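# Flip the grey finned box onto its fins

## Task

Turn the grey box with fins upside down at roughly its current spot, so it ends up resting flat on the fins with its feet facing upward, and it must stay that way once the robot lets go.

## Robot and tools

Robot: two arms, left_arm and right_arm, each with a two-finger parallel gripper. Scene frame: origin at table-top height, halfway between the nominal arm bases; +x points out over the table, +z up, and left_arm sits on the +y side (image left/right does not follow these names). Actual bases: left_arm at (+0.026, +0.257, +0.013) m, quat_wxyz (1, 0, 0, -0.019); right_arm at (+0.001, -0.338, +0.037) m, quat_wxyz (1, 0, 0, +0.016). A camera stand is fixed behind the arms.

Frames: every hand position, orientation, velocity and target, plus wrist-camera poses, is given in that arm's own base frame. The table and fixed cameras use the scene frame. Reported hand poses can be a few cm off, more when reaching far. Gripper axes: fingers point along +z and spread along y. end_effector_position is the point between the pads, about 1 cm back from the tips.

execute_actions(actions, cameras): actions is a list of up to 15 actions; each action is a list of up to 15 rows, each row one 1/30 s step; a short action repeats its final row until 15 steps pass. Every row holds 14 numbers in [-1, 1], covering both arms even if one is idle: left_arm dx, dy, dz, rx, ry, rz, opening, then right_arm in the same order. The six pose numbers are an offset, not a pose, measured from that arm's Hand target as it was when the action began, along the arm's base axes; every row counts from that same start, and the next action starts from the new Hand target, so sending the same offset twice moves twice as far. Scale: 1.0 equals 0.6 m or 180 degrees; rx, ry, rz form a single rotation vector turning about the Hand target point. Opening is absolute: +1 fully open (0.094 m), -1 shut. Sending all six pose zeros re-requests the current Hand target; a 0 opening is a real command, so resend the present opening to keep a gripper unchanged. An empty actions list returns camera images and the scene number.

move(target, speed, blend, opening_speed, grip_force, blocking, cameras): target is one 14-number row (same layout, scale and offset meaning as above) or a list of up to 15 such rows, all measured from the same starting Hand targets, not from the previous row. Paths are straight, finish together, take at least 0.5 s and are cut off at 10 s. speed: m/s per arm path, 0.002 to 4.3, default 0.25 (rotation up to twice that in rad/s), one value or one per target. blend: corner rounding radius in m, default 0 (stop at each point). opening_speed: finger rate on the -1..+1 scale per second, at least 0.2. grip_force: newtons per pad, 10 to 50, one value or one per arm; it persists, and low values close slowly. blocking=false returns after about 0.5 s while motion continues. The result adds a move: line with the ending (done, off_target, moving, held, fault) and limits flags (paced = pose clipped, held = steps withheld). Paths ignore obstacles and the other arm; grippers lag and overshoot more when fast or with the arm nearly straight. Faster motion and targets set deeper past contact mean harder hits.

wait(seconds 0 to 10, cameras): lets time pass holding current commands; a running move keeps going. stop(cameras): brakes a running move. zoom_image(camera, region [x0, y0, x1, y1] in pixels, top-left origin, at most 504 by 504): enlarges part of the latest image of a camera. read_manual(section "licences"): licence text only. finished_scene(scene): ends the current scene by number; irreversible, and the goal must hold without the robot.

Cameras: cam_head_left, cam_head_right, cam_high, cam_low, cam_left_wrist, cam_right_wrist, all 672x504; pass names in cameras or ["all"]; an unknown name rejects the call.

Control details: each step the commanded orientation is limited to 40 degrees from the measured one. Hand target is the last commanded pose after clipping; the gripper often stops short of it, and only a new command (even zeros) pushes again; if still short, send the gap as an offset. Friction and weight can leave a gripper a few cm off in free air without any contact. An arm blocked by something keeps pushing until commanded back past its gripper. Keep paths away from an arm's own base; this can flip its shoulder posture.

Results: end_effector_position (m) and end_effector_quat_wxyz per arm; Hand target; Tool commands; joint positions (last value is finger opening in m); joint velocities (may be summarised as within noise); joint torques (includes arm weight, noisy, offset; numbers 3 and 4 wrap at ±28 N m); grip_measured (same scale as opening, reads a bit wide when empty and narrower than a squeezed part); grip_effort_nm (motor effort, negative closing, not a pad force). Squeeze rises about 1 N per 0.001 below first contact, then jumps to the force limit. To release, command an opening well above grip_measured.

Avoid: anything leaving the table or being set down off it, drops, releasing a moving part, slams, hard pushes, hitting fixed or heavy things, and any contact or squeeze between the two arms or grippers (the clearance check does not block gripper-to-gripper contact). Motors heat when holding loads, staying stretched or pushing at unreachable poses: MOTOR HOT appears at 85 °C; at 100 °C that arm goes limp and drops for 30-60 s or more. Loose objects may occasionally be nudged by outside pushes.

Each tool is called after ">>>" as name(argument=value, ...), one argument or row to a line, values as JSON.

## Session

>>> execute_actions(
  actions=[],
)

Scene clock: 0.00 s.
left_arm: end_effector_position=(+0.6527, -0.4944, +0.2907) grip_measured=+1.000 grip_effort_nm=n/a end_effector_quat_wxyz=(+0.305, +0.732, +0.607, -0.050) | right_arm: end_effector_position=(+0.3471, -0.2391, +0.2552) grip_measured=+1.000 grip_effort_nm=n/a end_effector_quat_wxyz=(+0.253, +0.692, +0.642, -0.215)
Joint positions: left_arm=[-0.593 2.294 2.624 -1.321 0.258 1.085 0.094] | right_arm=[-0.362 1.247 1.116 -1.135 0.614 1.186 0.094]
Joint velocities: within noise
Joint torques (N m): no reading
Heat: left arm: hottest elbow 34 °C; right arm: hottest elbow 32 °C.
Hand target: left_arm +0.6557, -0.4964, +0.2943; +0.312, +0.731, +0.605, -0.048 | right_arm +0.3536, -0.2416, +0.2670; +0.264, +0.693, +0.637, -0.209
Tool commands: left_gripper/opening=+1.0 right_gripper/opening=+1.0

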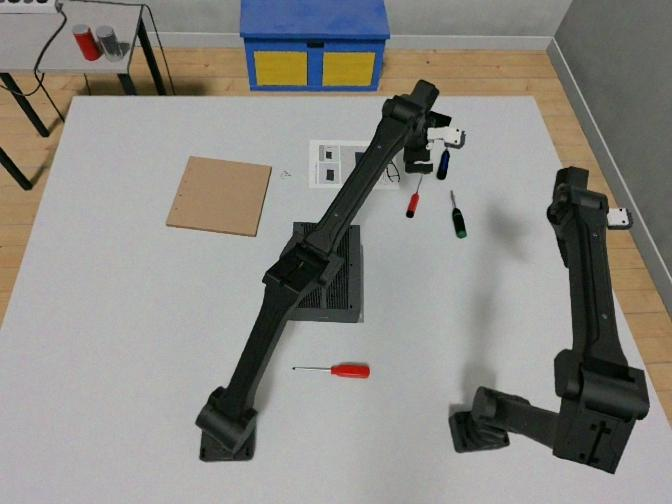

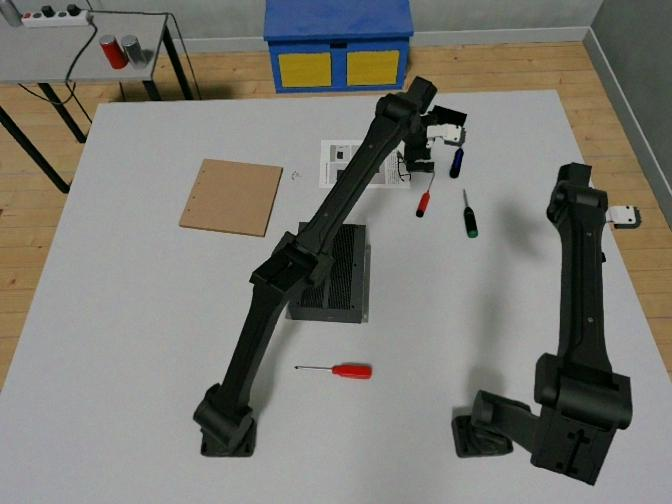

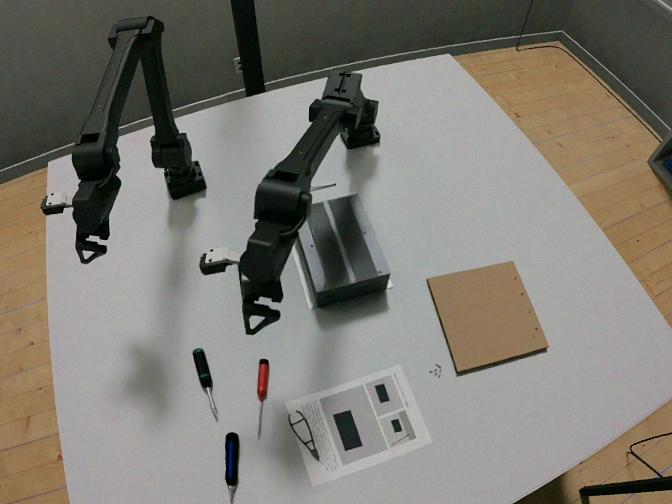

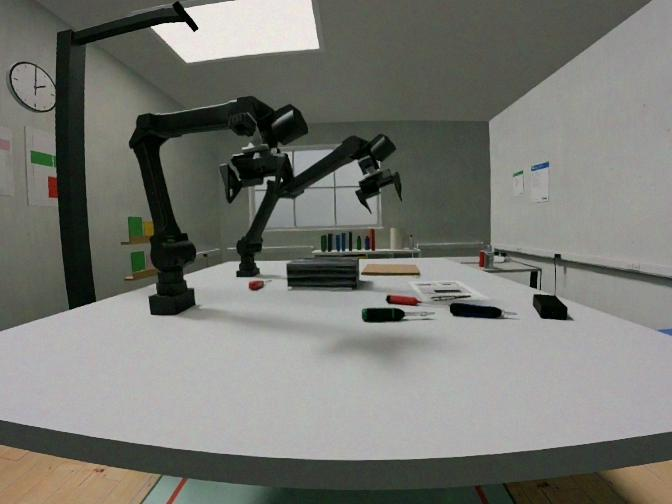

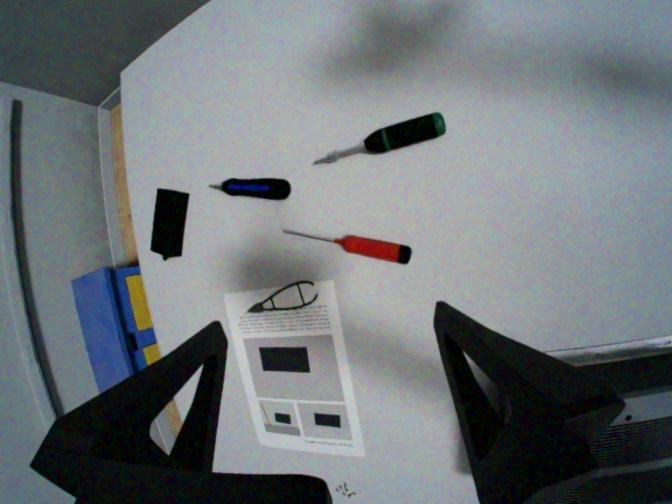

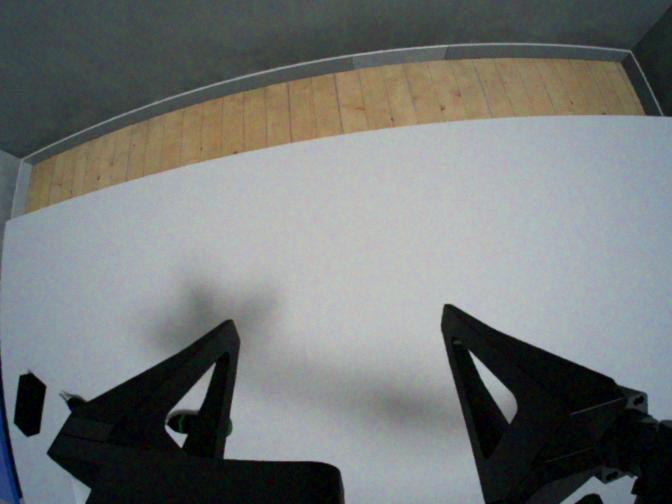

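>>> move(
  target=[
    [-0.26,0.494,0.176,-0.07,0.07,0,1,0,0,0,0,0,0,1],
    [-0.427,0.861,-0.074,-0.1347,0.133,-0.0045,1,0,0,0,0,0,0,1],
  ],
  speed=0.3,
  blend=[0.06,0],
)

>>> move(
  target=[
    [0,0,0,0,0,0,1,0,0.317,0.055,-0.118,-0.064,0.5026,1],
  ],
  speed=0.25,
  cameras=["all"],
)

Scene clock: 48.73 s.
left_arm: end_effector_position=(+0.3995, +0.0186, +0.2565) grip_measured=+1.000 grip_effort_nm=0.02 end_effector_quat_wxyz=(+0.345, +0.621, +0.649, -0.273) | right_arm: end_effector_position=(+0.3471, -0.2391, +0.2552) grip_measured=+1.000 grip_effort_nm=-0.01 end_effector_quat_wxyz=(+0.253, +0.692, +0.642, -0.215)
Joint positions: left_arm=[0.387 1.492 1.282 -1.668 0.872 2.059 0.094] | right_arm=[-0.362 1.247 1.116 -1.135 0.614 1.186 0.094]
Joint torques (N m): left_arm=[-0.56 -8.64 8.16 -0.46 0.49 -0.06] | right_arm=[-0.73 -7.82 9.92 1.1 0.43 -0.05]
Heat: left arm: hottest elbow 41 °C; right arm: hottest elbow 42 °C.
Hand target: left_arm +0.3995, +0.0201, +0.2499; +0.326, +0.628, +0.628, -0.325 | right_arm +0.3536, -0.2416, +0.2670; +0.264, +0.693, +0.637, -0.209
Off the commanded pose: left_arm 0.007 m, 7 deg | right_arm 0.014 m, 2 deg.
joint sent to its limit (left arm) — joint 4 (wrist pitch), lower limit. The joint targets are off in orientation, not in position.
move: off_target (left_arm, right_arm)

Scene clock: 52.90 s.
left_arm: end_effector_position=(+0.3995, +0.0186, +0.2565) grip_measured=+1.000 grip_effort_nm=0.02 end_effector_quat_wxyz=(+0.345, +0.621, +0.648, -0.273) | right_arm: end_effector_position=(+0.3523, -0.0470, +0.2925) grip_measured=+1.000 grip_effort_nm=-0.01 end_effector_quat_wxyz=(+0.489, +0.002, +0.872, +0.006)
Joint positions: left_arm=[0.387 1.492 1.282 -1.668 0.872 2.059 0.094] | right_arm=[-0.232 0.662 0.677 -0.577 -0.207 -0.113 0.094]
Joint torques (N m): left_arm=[-0.67 -8.76 8.13 -0.43 0.5 -0.07] | right_arm=[-2.14 -0.62 9.13 2.73 -0.21 -0.16]
Heat: left arm: hottest elbow 41 °C; right arm: hottest elbow 41 °C.
Hand target: left_arm +0.3995, +0.0201, +0.2500; +0.326, +0.628, +0.628, -0.325 | right_arm +0.3535, -0.0513, +0.3000; +0.501, +0.001, +0.866, +0.000
Off the commanded pose: left_arm 0.007 m, 7 deg | right_arm 0.009 m, 2 deg.
joint sent to its limit (left arm) — joint 4 (wrist pitch), lower limit. The joint targets are off in orientation, not in position.
move: off_target (left_arm)

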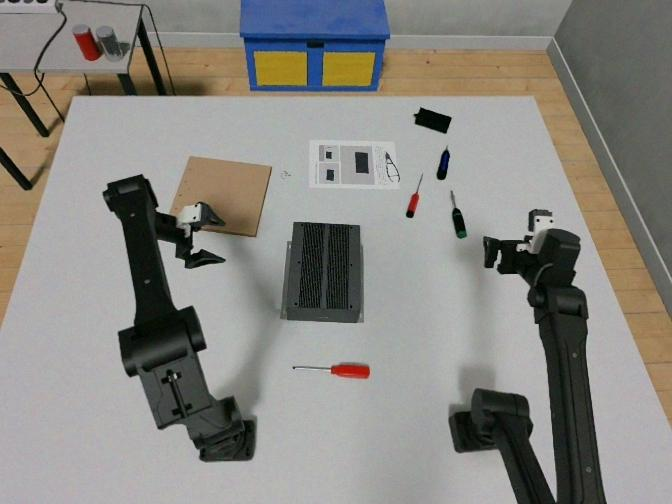

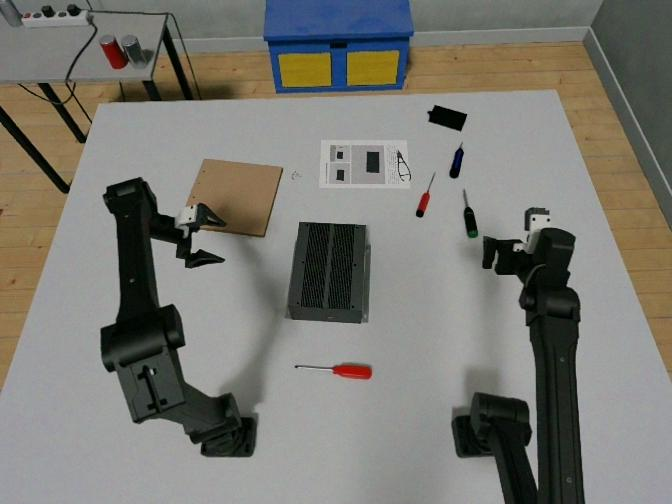

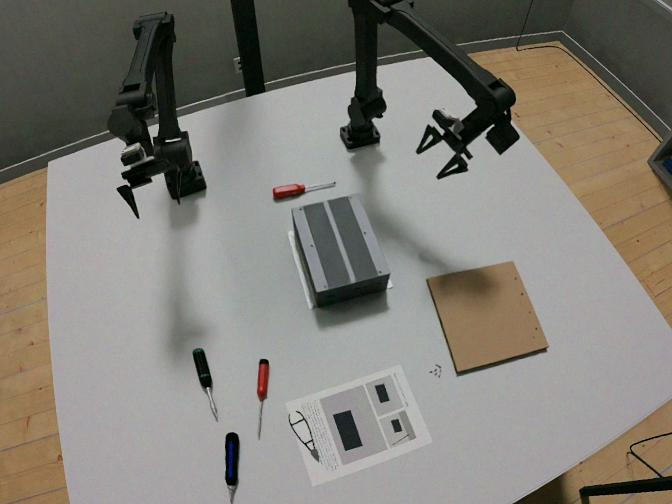

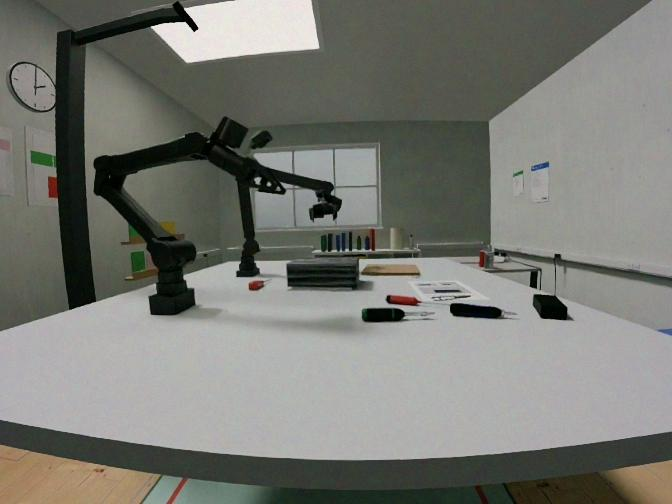

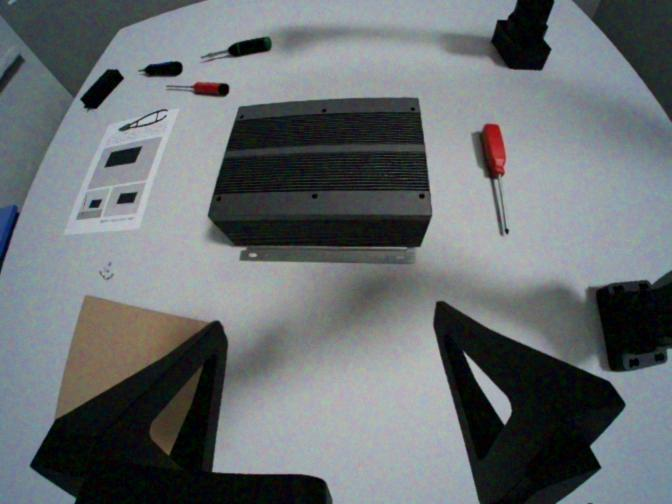

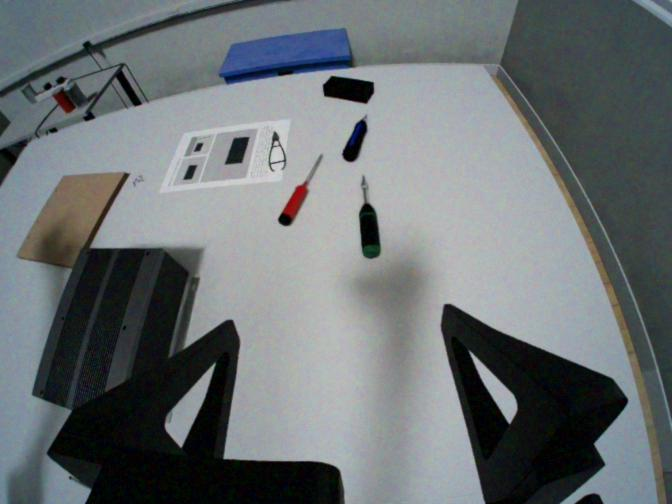

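>>> move(
  target=[
    [0,0,0,0,0,0,1,0.161,0.2,-0.167,0.3388,0.2774,0.1622,1],
  ],
  speed=0.25,
)

>>> move(
  target=[
    [0.078,-0.13,-0.31,0,0,0,1,0,0,0,0,0,0,0.702],
    [0.078,-0.14,-0.403,0,0,0,1,0,0,0,0,0,0,0.702],
  ],
  speed=0.2,
  cameras=["all"],
)

Scene clock: 94.60 s.
left_arm: end_effector_position=(+0.3995, +0.0186, +0.2565) grip_measured=+1.000 grip_effort_nm=0.02 end_effector_quat_wxyz=(+0.345, +0.621, +0.648, -0.273) | right_arm: end_effector_position=(+0.4382, +0.0651, +0.1900) grip_measured=+1.000 grip_effort_nm=-0.01 end_effector_quat_wxyz=(+0.018, +0.058, +0.842, +0.537)
Joint positions: left_arm=[0.387 1.492 1.282 -1.668 0.872 2.059 0.094] | right_arm=[-0.213 1.616 1.154 -1.339 -1.121 -0.219 0.094]
Joint torques (N m): left_arm=[-0.79 -8.7 8.2 -0.44 0.49 -0.07] | right_arm=[0.15 -11.11 9.92 -0.03 -0.77 -0.22]
Heat: left arm: hottest elbow 39 °C; right arm: hottest elbow 42 °C.
Hand target: left_arm +0.3995, +0.0201, +0.2500; +0.326, +0.628, +0.628, -0.325 | right_arm +0.4501, +0.0687, +0.1998; +0.027, +0.042, +0.842, +0.537
Off the commanded pose: left_arm 0.007 m, 7 deg | right_arm 0.016 m, 2 deg.
joint sent to its limit (left arm) — joint 4 (wrist pitch), lower limit. The joint targets are off in orientation, not in position.
move: off_target (left_arm, right_arm)

Scene clock: 97.57 s.
left_arm: end_effector_position=(+0.4460, -0.0595, +0.0153) grip_measured=+1.000 grip_effort_nm=0.02 end_effector_quat_wxyz=(+0.330, +0.631, +0.626, -0.318) | right_arm: end_effector_position=(+0.4382, +0.0651, +0.1900) grip_measured=+0.704 grip_effort_nm=-0.08 end_effector_quat_wxyz=(+0.018, +0.058, +0.842, +0.537)
Joint positions: left_arm=[0.184 1.899 1.079 -0.986 0.933 1.882 0.094] | right_arm=[-0.213 1.616 1.154 -1.34 -1.121 -0.22 0.08]
Joint torques (N m): left_arm=[-1.61 -12.22 5.97 0.57 0.76 -0.36] | right_arm=[-0.03 -10.46 9.91 -0.12 -0.8 -0.22]
Heat: left arm: hottest elbow 39 °C; right arm: hottest elbow 42 °C.
Hand target: left_arm +0.4463, -0.0639, +0.0081; +0.326, +0.628, +0.628, -0.325 | right_arm +0.4501, +0.0687, +0.1998; +0.027, +0.042, +0.842, +0.536
Off the commanded pose: left_arm 0.008 m, 1 deg | right_arm 0.016 m, 2 deg.
move: off_target (right_arm)

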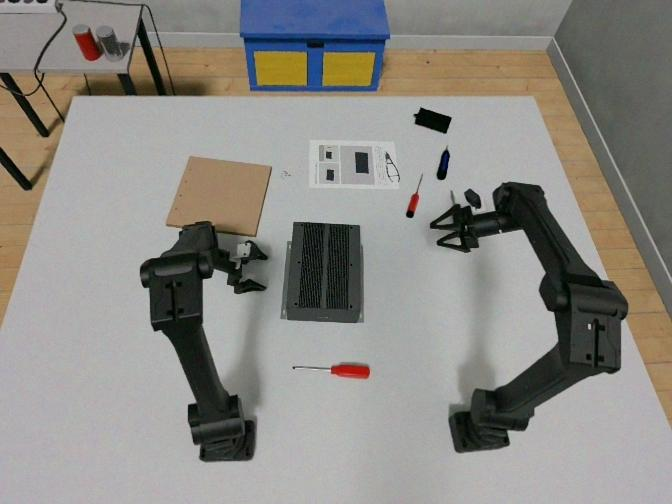

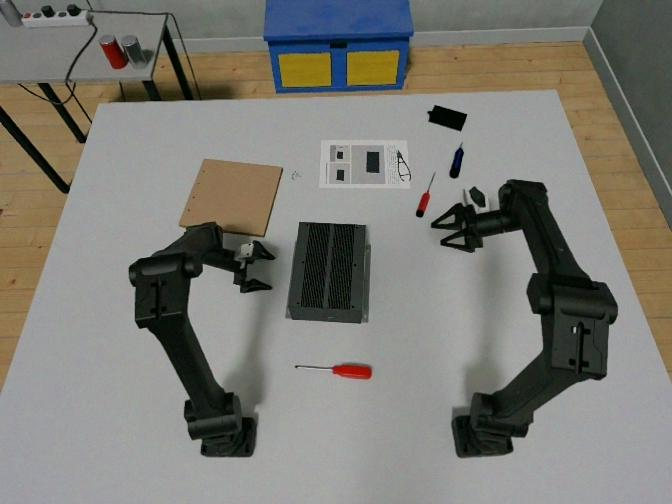

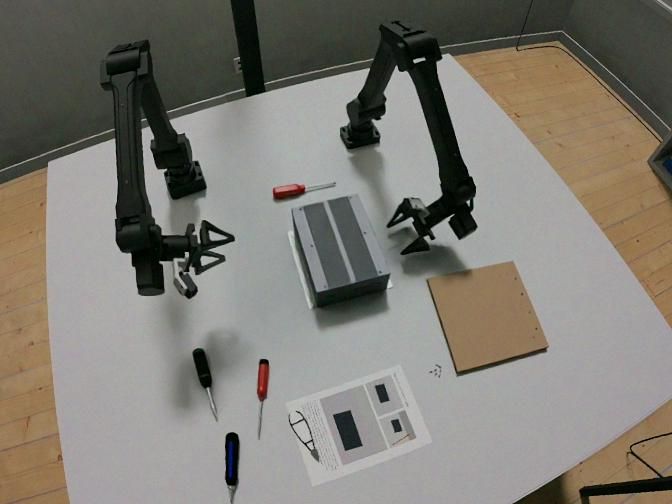

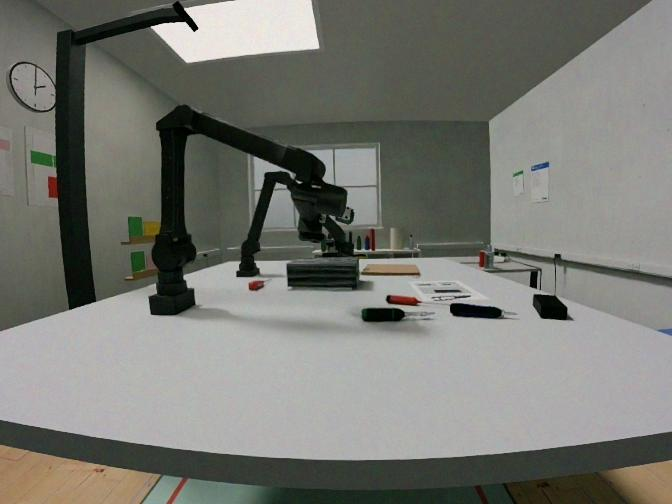

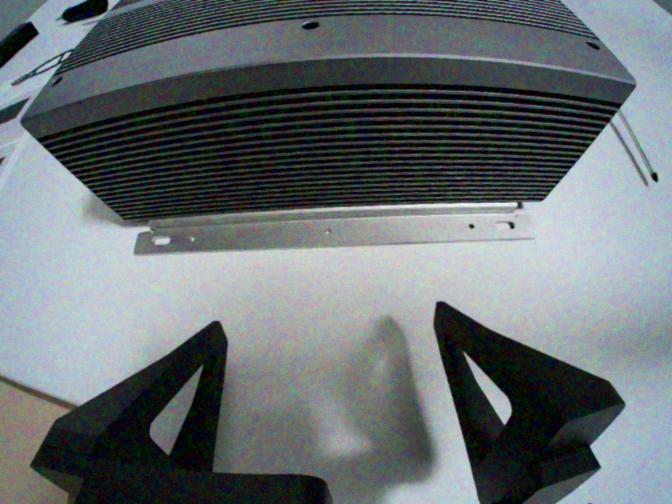

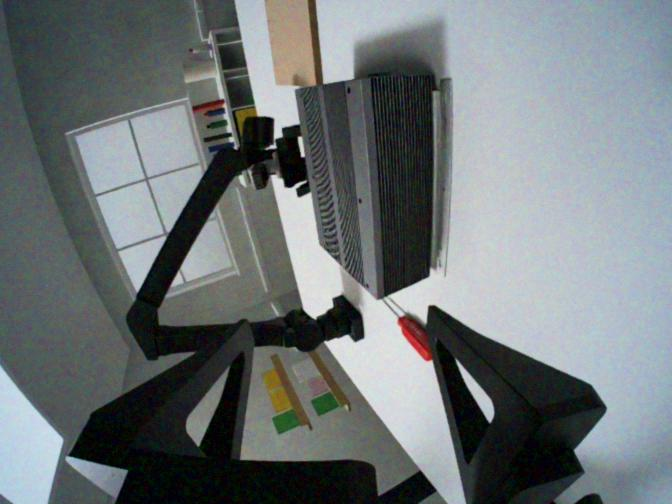

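>>> move(
  target=[
    [0,0,0,0,0,0,1,0,0.1355,-0.283,0,0,0,0.702],
  ],
  speed=0.15,
  cameras=["all"],
)

Scene clock: 123.33 s.
left_arm: end_effector_position=(+0.4460, -0.0595, +0.0153) grip_measured=+1.000 grip_effort_nm=0.02 end_effector_quat_wxyz=(+0.330, +0.631, +0.626, -0.319) | right_arm: end_effector_position=(+0.4514, +0.1449, +0.0327) grip_measured=+0.704 grip_effort_nm=-0.09 end_effector_quat_wxyz=(+0.031, +0.044, +0.842, +0.537)
Joint positions: left_arm=[0.184 1.899 1.079 -0.986 0.933 1.881 0.094] | right_arm=[-0.027 1.832 0.928 -0.492 -1.13 0.188 0.08]
Joint torques (N m): left_arm=[-1.61 -12.1 5.94 0.53 0.74 -0.34] | right_arm=[0.38 -12.22 4.83 1.37 -0.53 0.03]
Heat: left arm: hottest elbow 38 °C; right arm: hottest elbow 42 °C.
Hand target: left_arm +0.4462, -0.0639, +0.0081; +0.326, +0.628, +0.628, -0.325 | right_arm +0.4502, +0.1501, +0.0300; +0.027, +0.042, +0.842, +0.537
Off the commanded pose: left_arm 0.008 m, 1 deg | right_arm 0.006 m, 0 deg.
move: done

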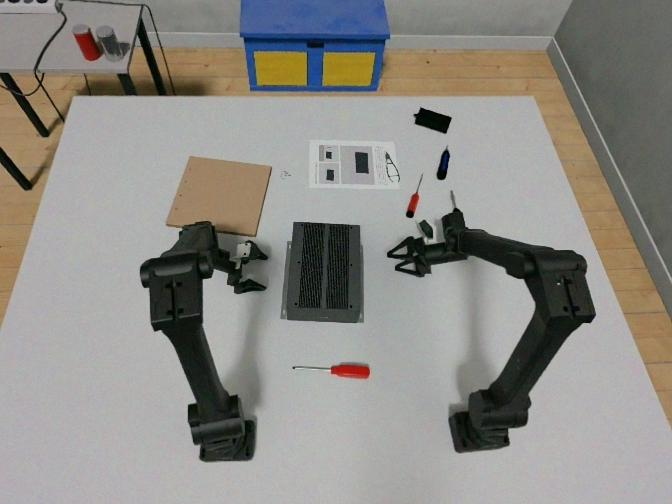

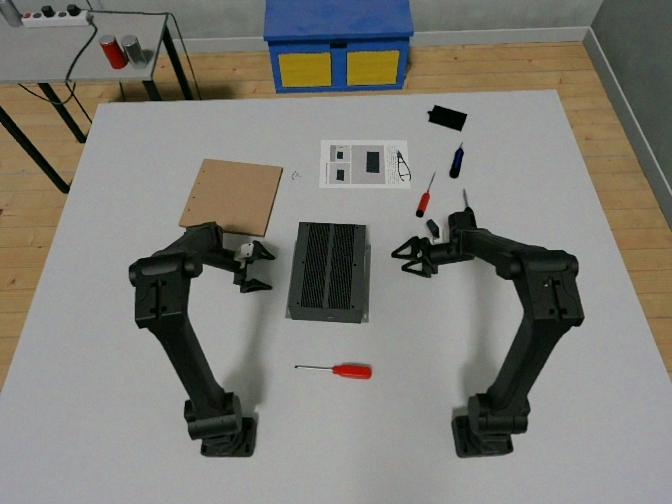

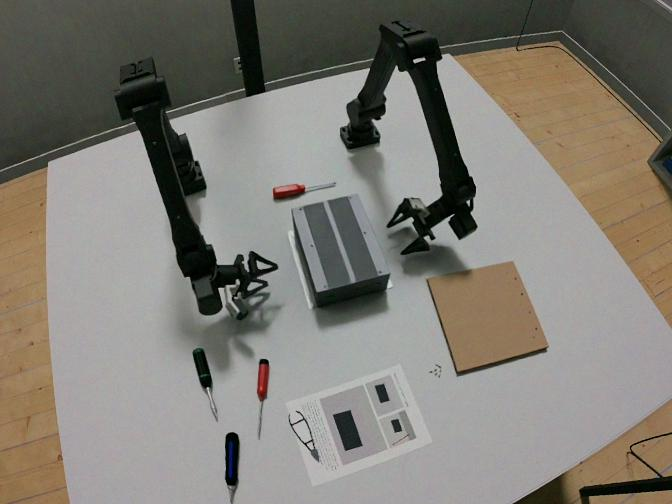

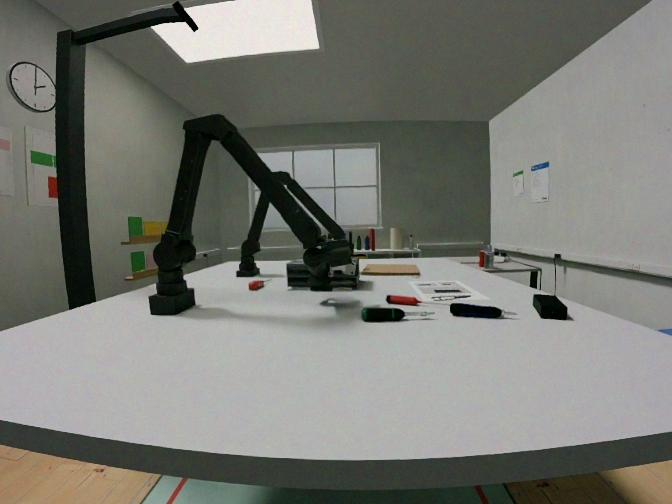

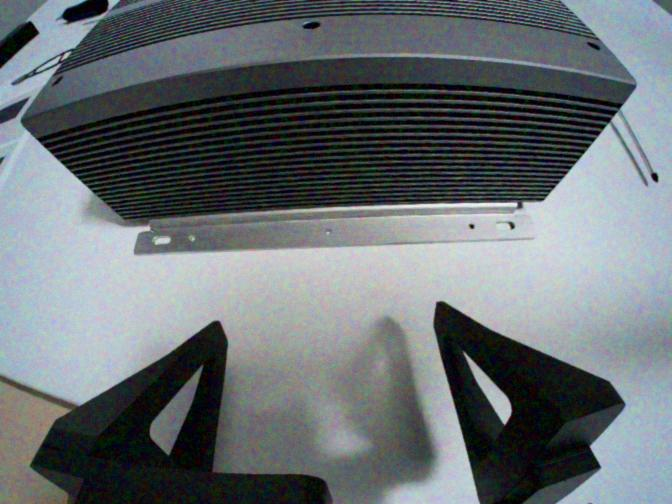

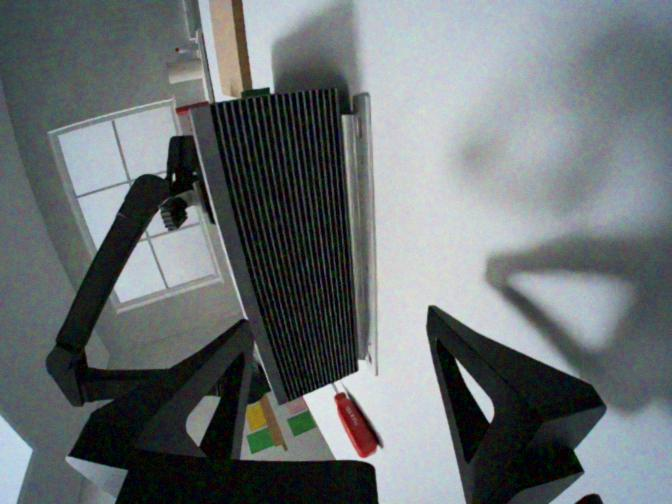

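>>> move(
  target=[
    [0,-0.133,-0.02,0,0,0,1,-0.06,0.067,-0.02,0,0,0.025,0.702],
  ],
  speed=0.06,
  cameras=["all"],
)

Scene clock: 146.80 s.
left_arm: end_effector_position=(+0.4498, -0.1241, -0.0003) grip_measured=+1.000 grip_effort_nm=0.02 end_effector_quat_wxyz=(+0.336, +0.630, +0.626, -0.313) | right_arm: end_effector_position=(+0.4139, +0.1848, +0.0147) grip_measured=+0.704 grip_effort_nm=-0.09 end_effector_quat_wxyz=(+0.003, +0.015, +0.843, +0.538)
Joint positions: left_arm=[0.041 1.887 1.005 -0.702 0.954 1.626 0.094] | right_arm=[0.067 1.832 0.848 -0.393 -1.127 0.226 0.08]
Joint torques (N m): left_arm=[-4.48 -12.75 5.42 1.37 0.8 -0.74] | right_arm=[0.97 -12.63 4.52 1.36 -0.53 0.03]
Heat: left arm: hottest elbow 38 °C; right arm: hottest elbow 39 °C.
Hand target: left_arm +0.4462, -0.1436, -0.0040; +0.326, +0.628, +0.628, -0.325 | right_arm +0.4141, +0.1902, +0.0180; +0.006, +0.009, +0.843, +0.537
Off the commanded pose: left_arm 0.020 m, 2 deg | right_arm 0.006 m, 1 deg.
move: off_target (left_arm)

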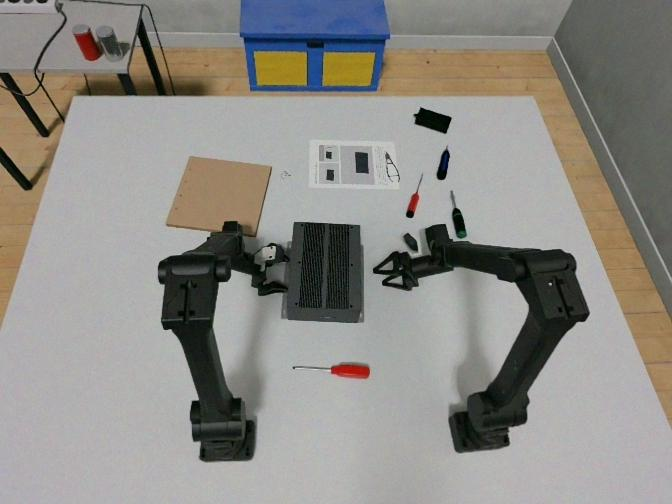

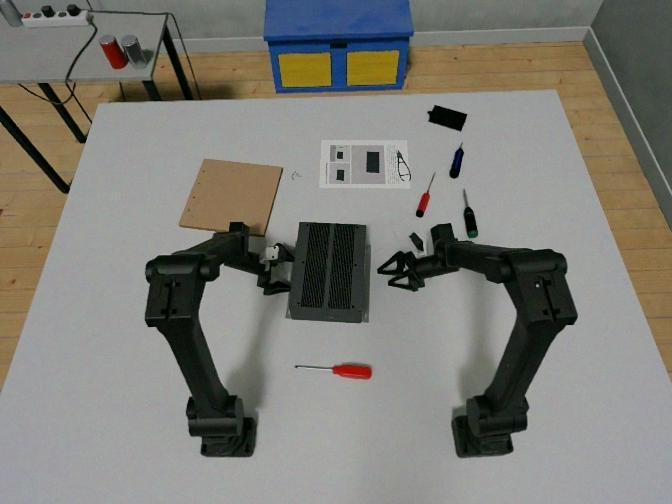

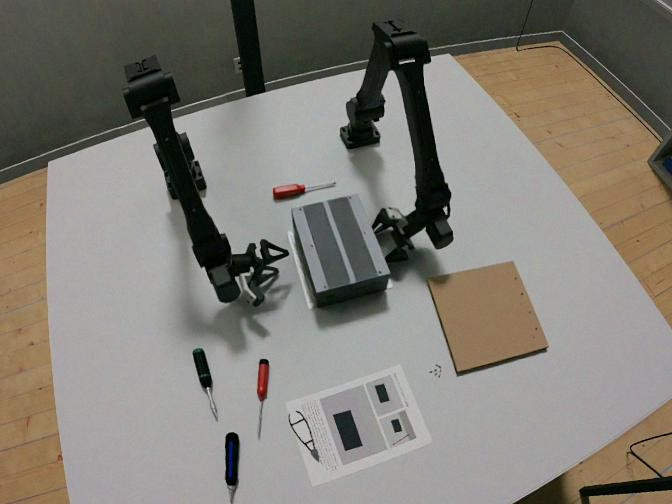

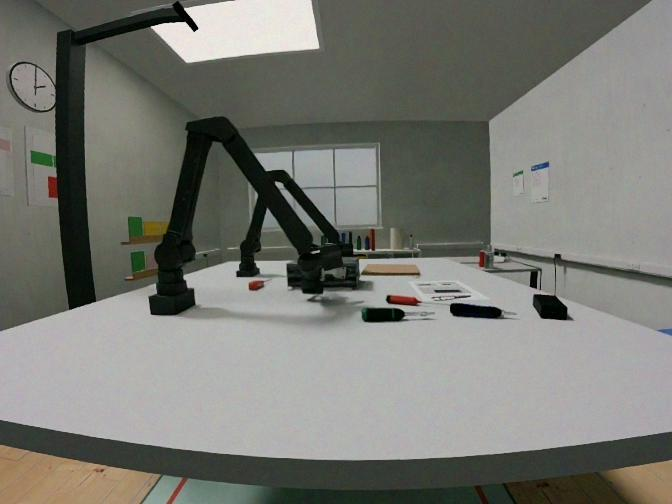

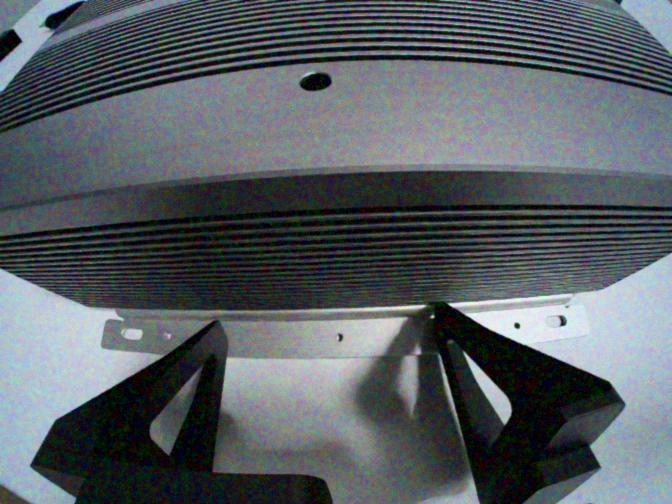

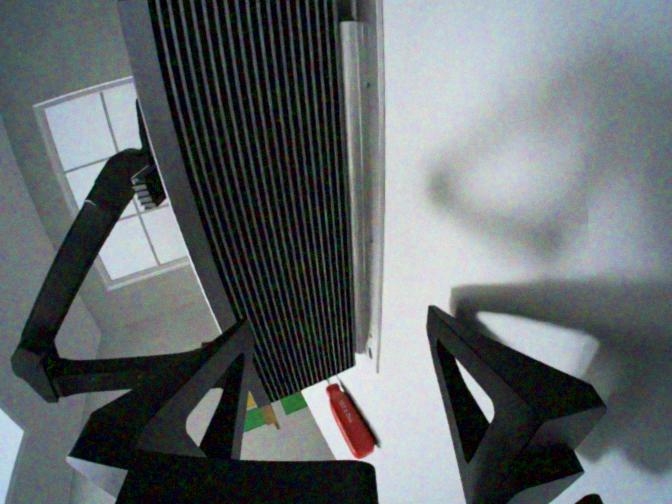

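>>> move(
  target=[
    [0,0.093,0,0,0,0,1,0,0,0,0,0,0,0.702],
    [0,0.093,-0.04,0,0,0,1,0,0,0,0,0,0,0.702],
  ],
  speed=0.06,
  cameras=["cam_left_wrist"],
)

Scene clock: 157.50 s.
left_arm: end_effector_position=(+0.4424, -0.0926, -0.0049) grip_measured=+1.000 grip_effort_nm=0.02 end_effector_quat_wxyz=(+0.338, +0.632, +0.619, -0.322) | right_arm: end_effector_position=(+0.4139, +0.1848, +0.0147) grip_measured=+0.704 grip_effort_nm=-0.09 end_effector_quat_wxyz=(+0.003, +0.015, +0.843, +0.538)
Joint positions: left_arm=[0.116 1.918 1.026 -0.829 0.964 1.786 0.094] | right_arm=[0.067 1.832 0.848 -0.393 -1.127 0.226 0.08]
Joint torques (N m): left_arm=[-0.15 -9.05 6.76 0.96 -0.05 -0.25] | right_arm=[0.15 -13.16 4.42 1.47 -0.52 -0.02]
Heat: left arm: hottest elbow 38 °C; right arm: hottest elbow 39 °C.
Hand target: left_arm +0.4463, -0.0879, -0.0279; +0.326, +0.628, +0.628, -0.325 | right_arm +0.4141, +0.1902, +0.0180; +0.006, +0.009, +0.843, +0.537
Off the commanded pose: left_arm 0.024 m, 2 deg | right_arm 0.006 m, 1 deg.
move: off_target (left_arm)
Images, in order (width x height): cam_left_wrist 672x504.

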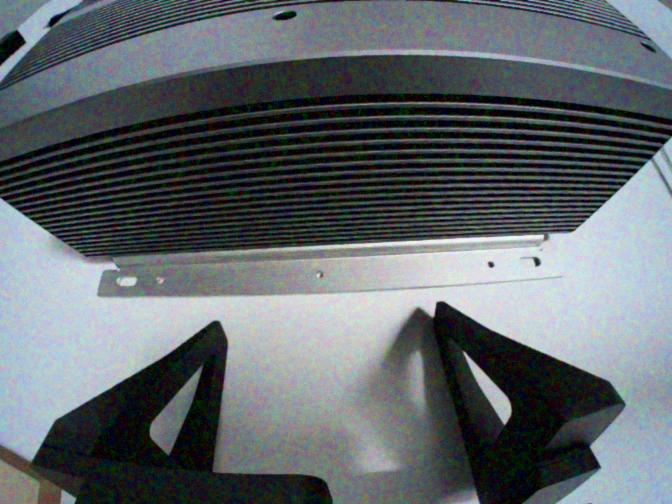

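>>> move(
  target=[
    [0,-0.1,0.012,0,0,0,1,0,0,0,0,0,0,0.702],
  ],
  speed=0.04,
  cameras=["cam_left_wrist"],
)

>>> zoom_image(
  camera="cam_left_wrist",
  region=[180, 250, 480, 370],
)

Scene clock: 165.57 s.
left_arm: end_effector_position=(+0.4569, -0.1257, -0.0037) grip_measured=+1.000 grip_effort_nm=0.02 end_effector_quat_wxyz=(+0.344, +0.620, +0.632, -0.313) | right_arm: end_effector_position=(+0.4139, +0.1848, +0.0147) grip_measured=+0.704 grip_effort_nm=-0.08 end_effector_quat_wxyz=(+0.003, +0.015, +0.843, +0.538)
Joint positions: left_arm=[0.04 1.899 1.005 -0.651 0.968 1.579 0.094] | right_arm=[0.067 1.832 0.848 -0.393 -1.127 0.226 0.08]
Joint torques (N m): left_arm=[-4.95 -11.22 4.66 1.7 0.23 -0.46] | right_arm=[-0.03 -13.33 4.42 1.44 -0.53 0.01]
Heat: left arm: hottest elbow 38 °C; right arm: hottest elbow 39 °C.
Hand target: left_arm +0.4463, -0.1478, -0.0208; +0.326, +0.628, +0.628, -0.325 | right_arm +0.4141, +0.1902, +0.0180; +0.006, +0.009, +0.843, +0.537
Off the commanded pose: left_arm 0.030 m, 3 deg | right_arm 0.006 m, 1 deg.
move: off_target (left_arm)
Images, in order (width x height): cam_left_wrist 672x504.

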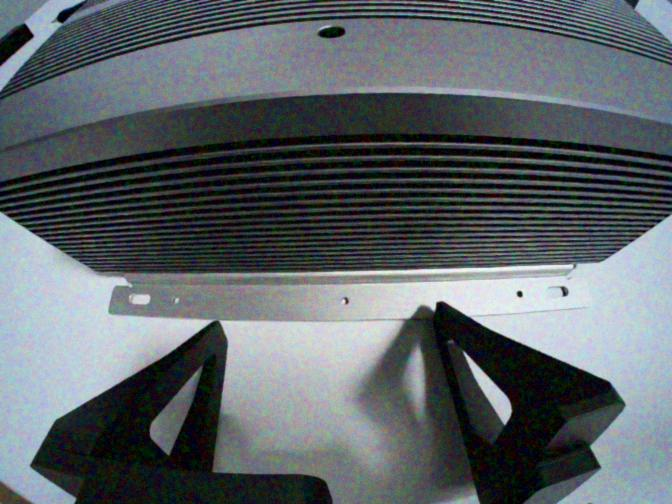

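Scaled by 1.680 from the camera's 672x504 image, which has a finer 960x720 frame.

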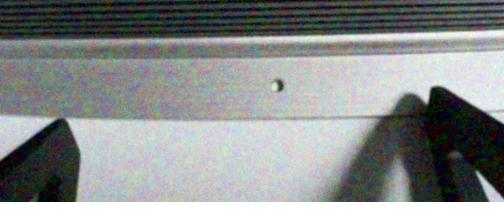

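>>> execute_actions(
  actions=[],
  cameras=["cam_right_wrist","cam_head_left","cam_high"],
)

>>> zoom_image(
  camera="cam_high",
  region=[220, 180, 460, 320],
)

Scene clock: 173.80 s.
left_arm: end_effector_position=(+0.4569, -0.1257, -0.0037) grip_measured=+1.000 grip_effort_nm=0.02 end_effector_quat_wxyz=(+0.344, +0.620, +0.632, -0.313) | right_arm: end_effector_position=(+0.4139, +0.1848, +0.0147) grip_measured=+0.704 grip_effort_nm=-0.08 end_effector_quat_wxyz=(+0.003, +0.015, +0.843, +0.538)
Joint positions: left_arm=[0.04 1.899 1.005 -0.651 0.968 1.579 0.094] | right_arm=[0.067 1.832 0.848 -0.393 -1.127 0.226 0.08]
Joint velocities: within noise
Joint torques (N m): left_arm=[-4.95 -11.28 4.68 1.7 0.23 -0.43] | right_arm=[-0.03 -13.16 4.49 1.43 -0.5 0.01]
Heat: left arm: hottest elbow 38 °C; right arm: hottest elbow 38 °C.
Hand target: left_arm +0.4463, -0.1478, -0.0208; +0.326, +0.628, +0.628, -0.325 | right_arm +0.4141, +0.1902, +0.0180; +0.006, +0.009, +0.843, +0.537
Tool commands: left_gripper/opening=+1.0 right_gripper/opening=+0.702
Off the commanded pose: left_arm 0.030 m, 3 deg | right_arm 0.006 m, 1 deg.
Images, in order (width x height): cam_head_left 672x504, cam_high 672x504, cam_right_wrist 672x504.

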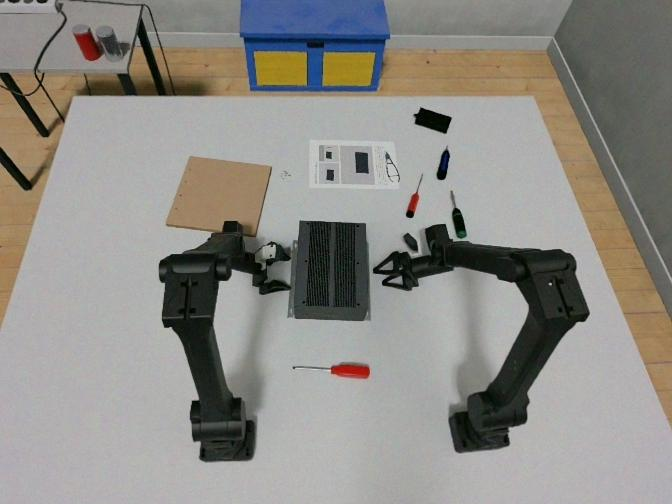

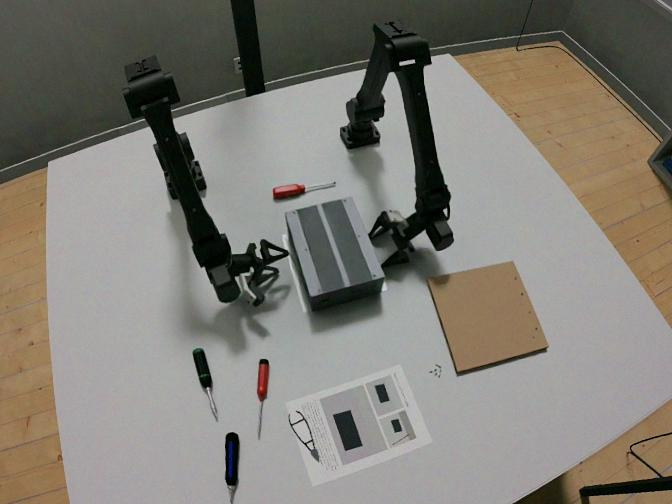

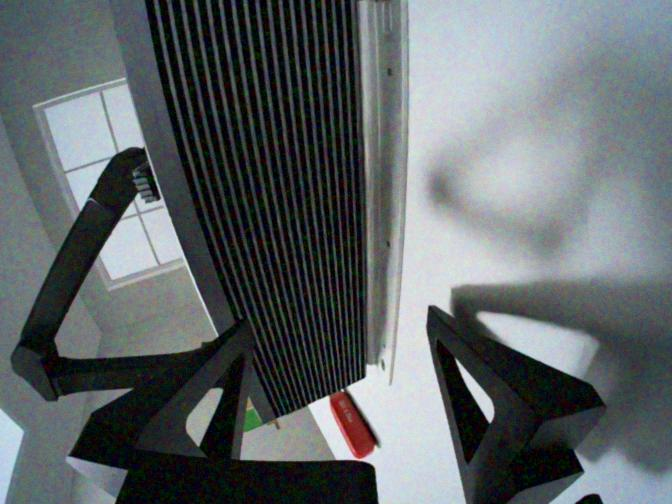

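Scaled by 2.100.

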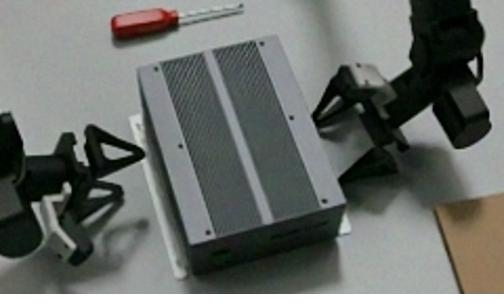

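>>> move(
  target=[
    [0,0,0,0,0,0,1,0,0.18,0,0,0,0,0.702],
  ],
  speed=0.05,
  cameras=["all"],
)

Scene clock: 181.97 s.
left_arm: end_effector_position=(+0.4610, -0.1133, -0.0033) grip_measured=+1.000 grip_effort_nm=0.02 end_effector_quat_wxyz=(+0.343, +0.614, +0.643, -0.302) | right_arm: end_effector_position=(+0.4359, +0.2200, +0.0140) grip_measured=+0.702 grip_effort_nm=0.00 end_effector_quat_wxyz=(+0.037, +0.081, +0.845, +0.527)
Joint positions: left_arm=[0.063 1.893 1.005 -0.649 0.949 1.57 0.094] | right_arm=[0.161 1.817 0.783 0.04 -1.017 0.679 0.08]
Joint torques (N m): left_arm=[-6.65 -10.75 4.6 1.47 0.94 -0.31] | right_arm=[12.22 -11.11 6.35 2.44 -0.99 0]
Heat: left arm: hottest elbow 38 °C; right arm: hottest elbow 38 °C.
Hand target: left_arm +0.4463, -0.1478, -0.0206; +0.326, +0.628, +0.628, -0.325 | right_arm +0.4143, +0.2982, +0.0181; +0.006, +0.009, +0.843, +0.537
Off the commanded pose: left_arm 0.041 m, 4 deg | right_arm 0.081 m, 9 deg.
move: off_target (left_arm, right_arm)

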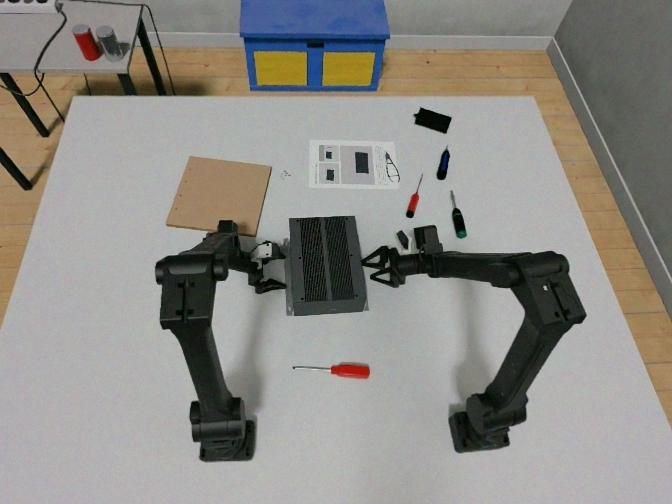

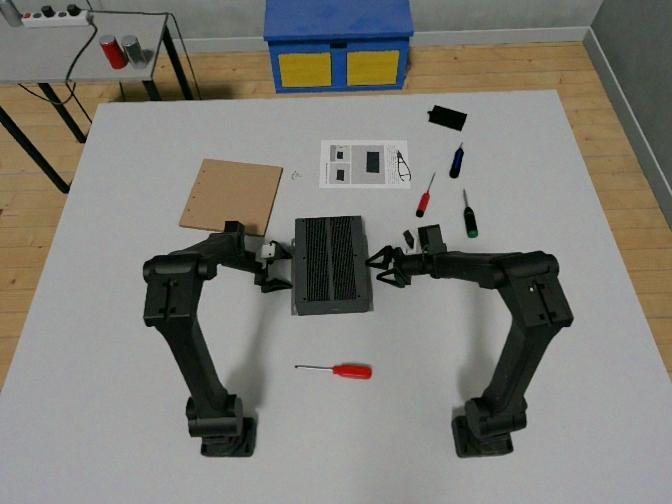

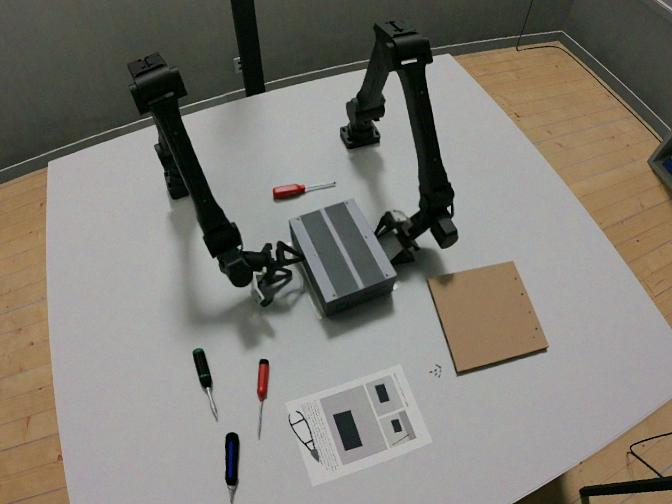

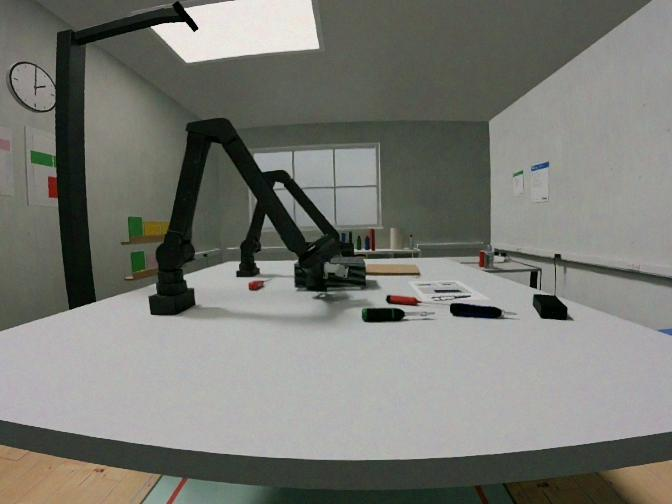

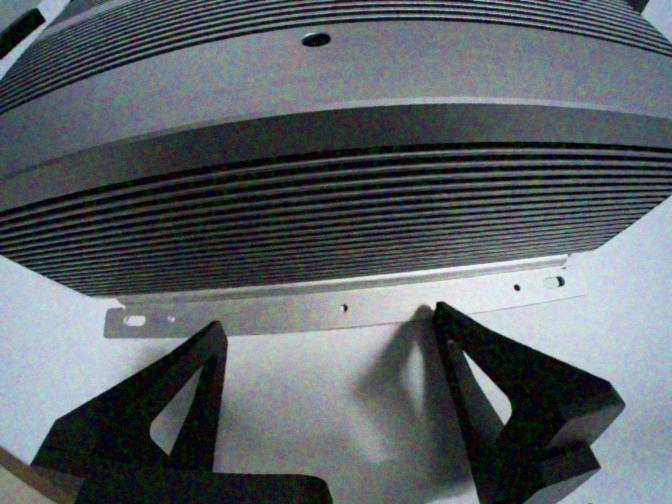

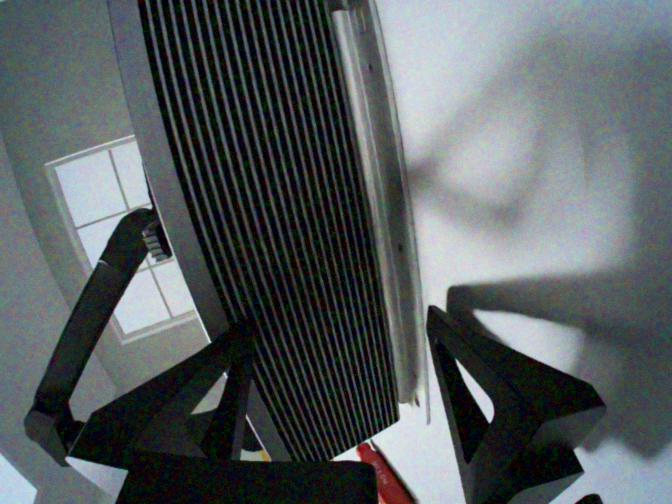

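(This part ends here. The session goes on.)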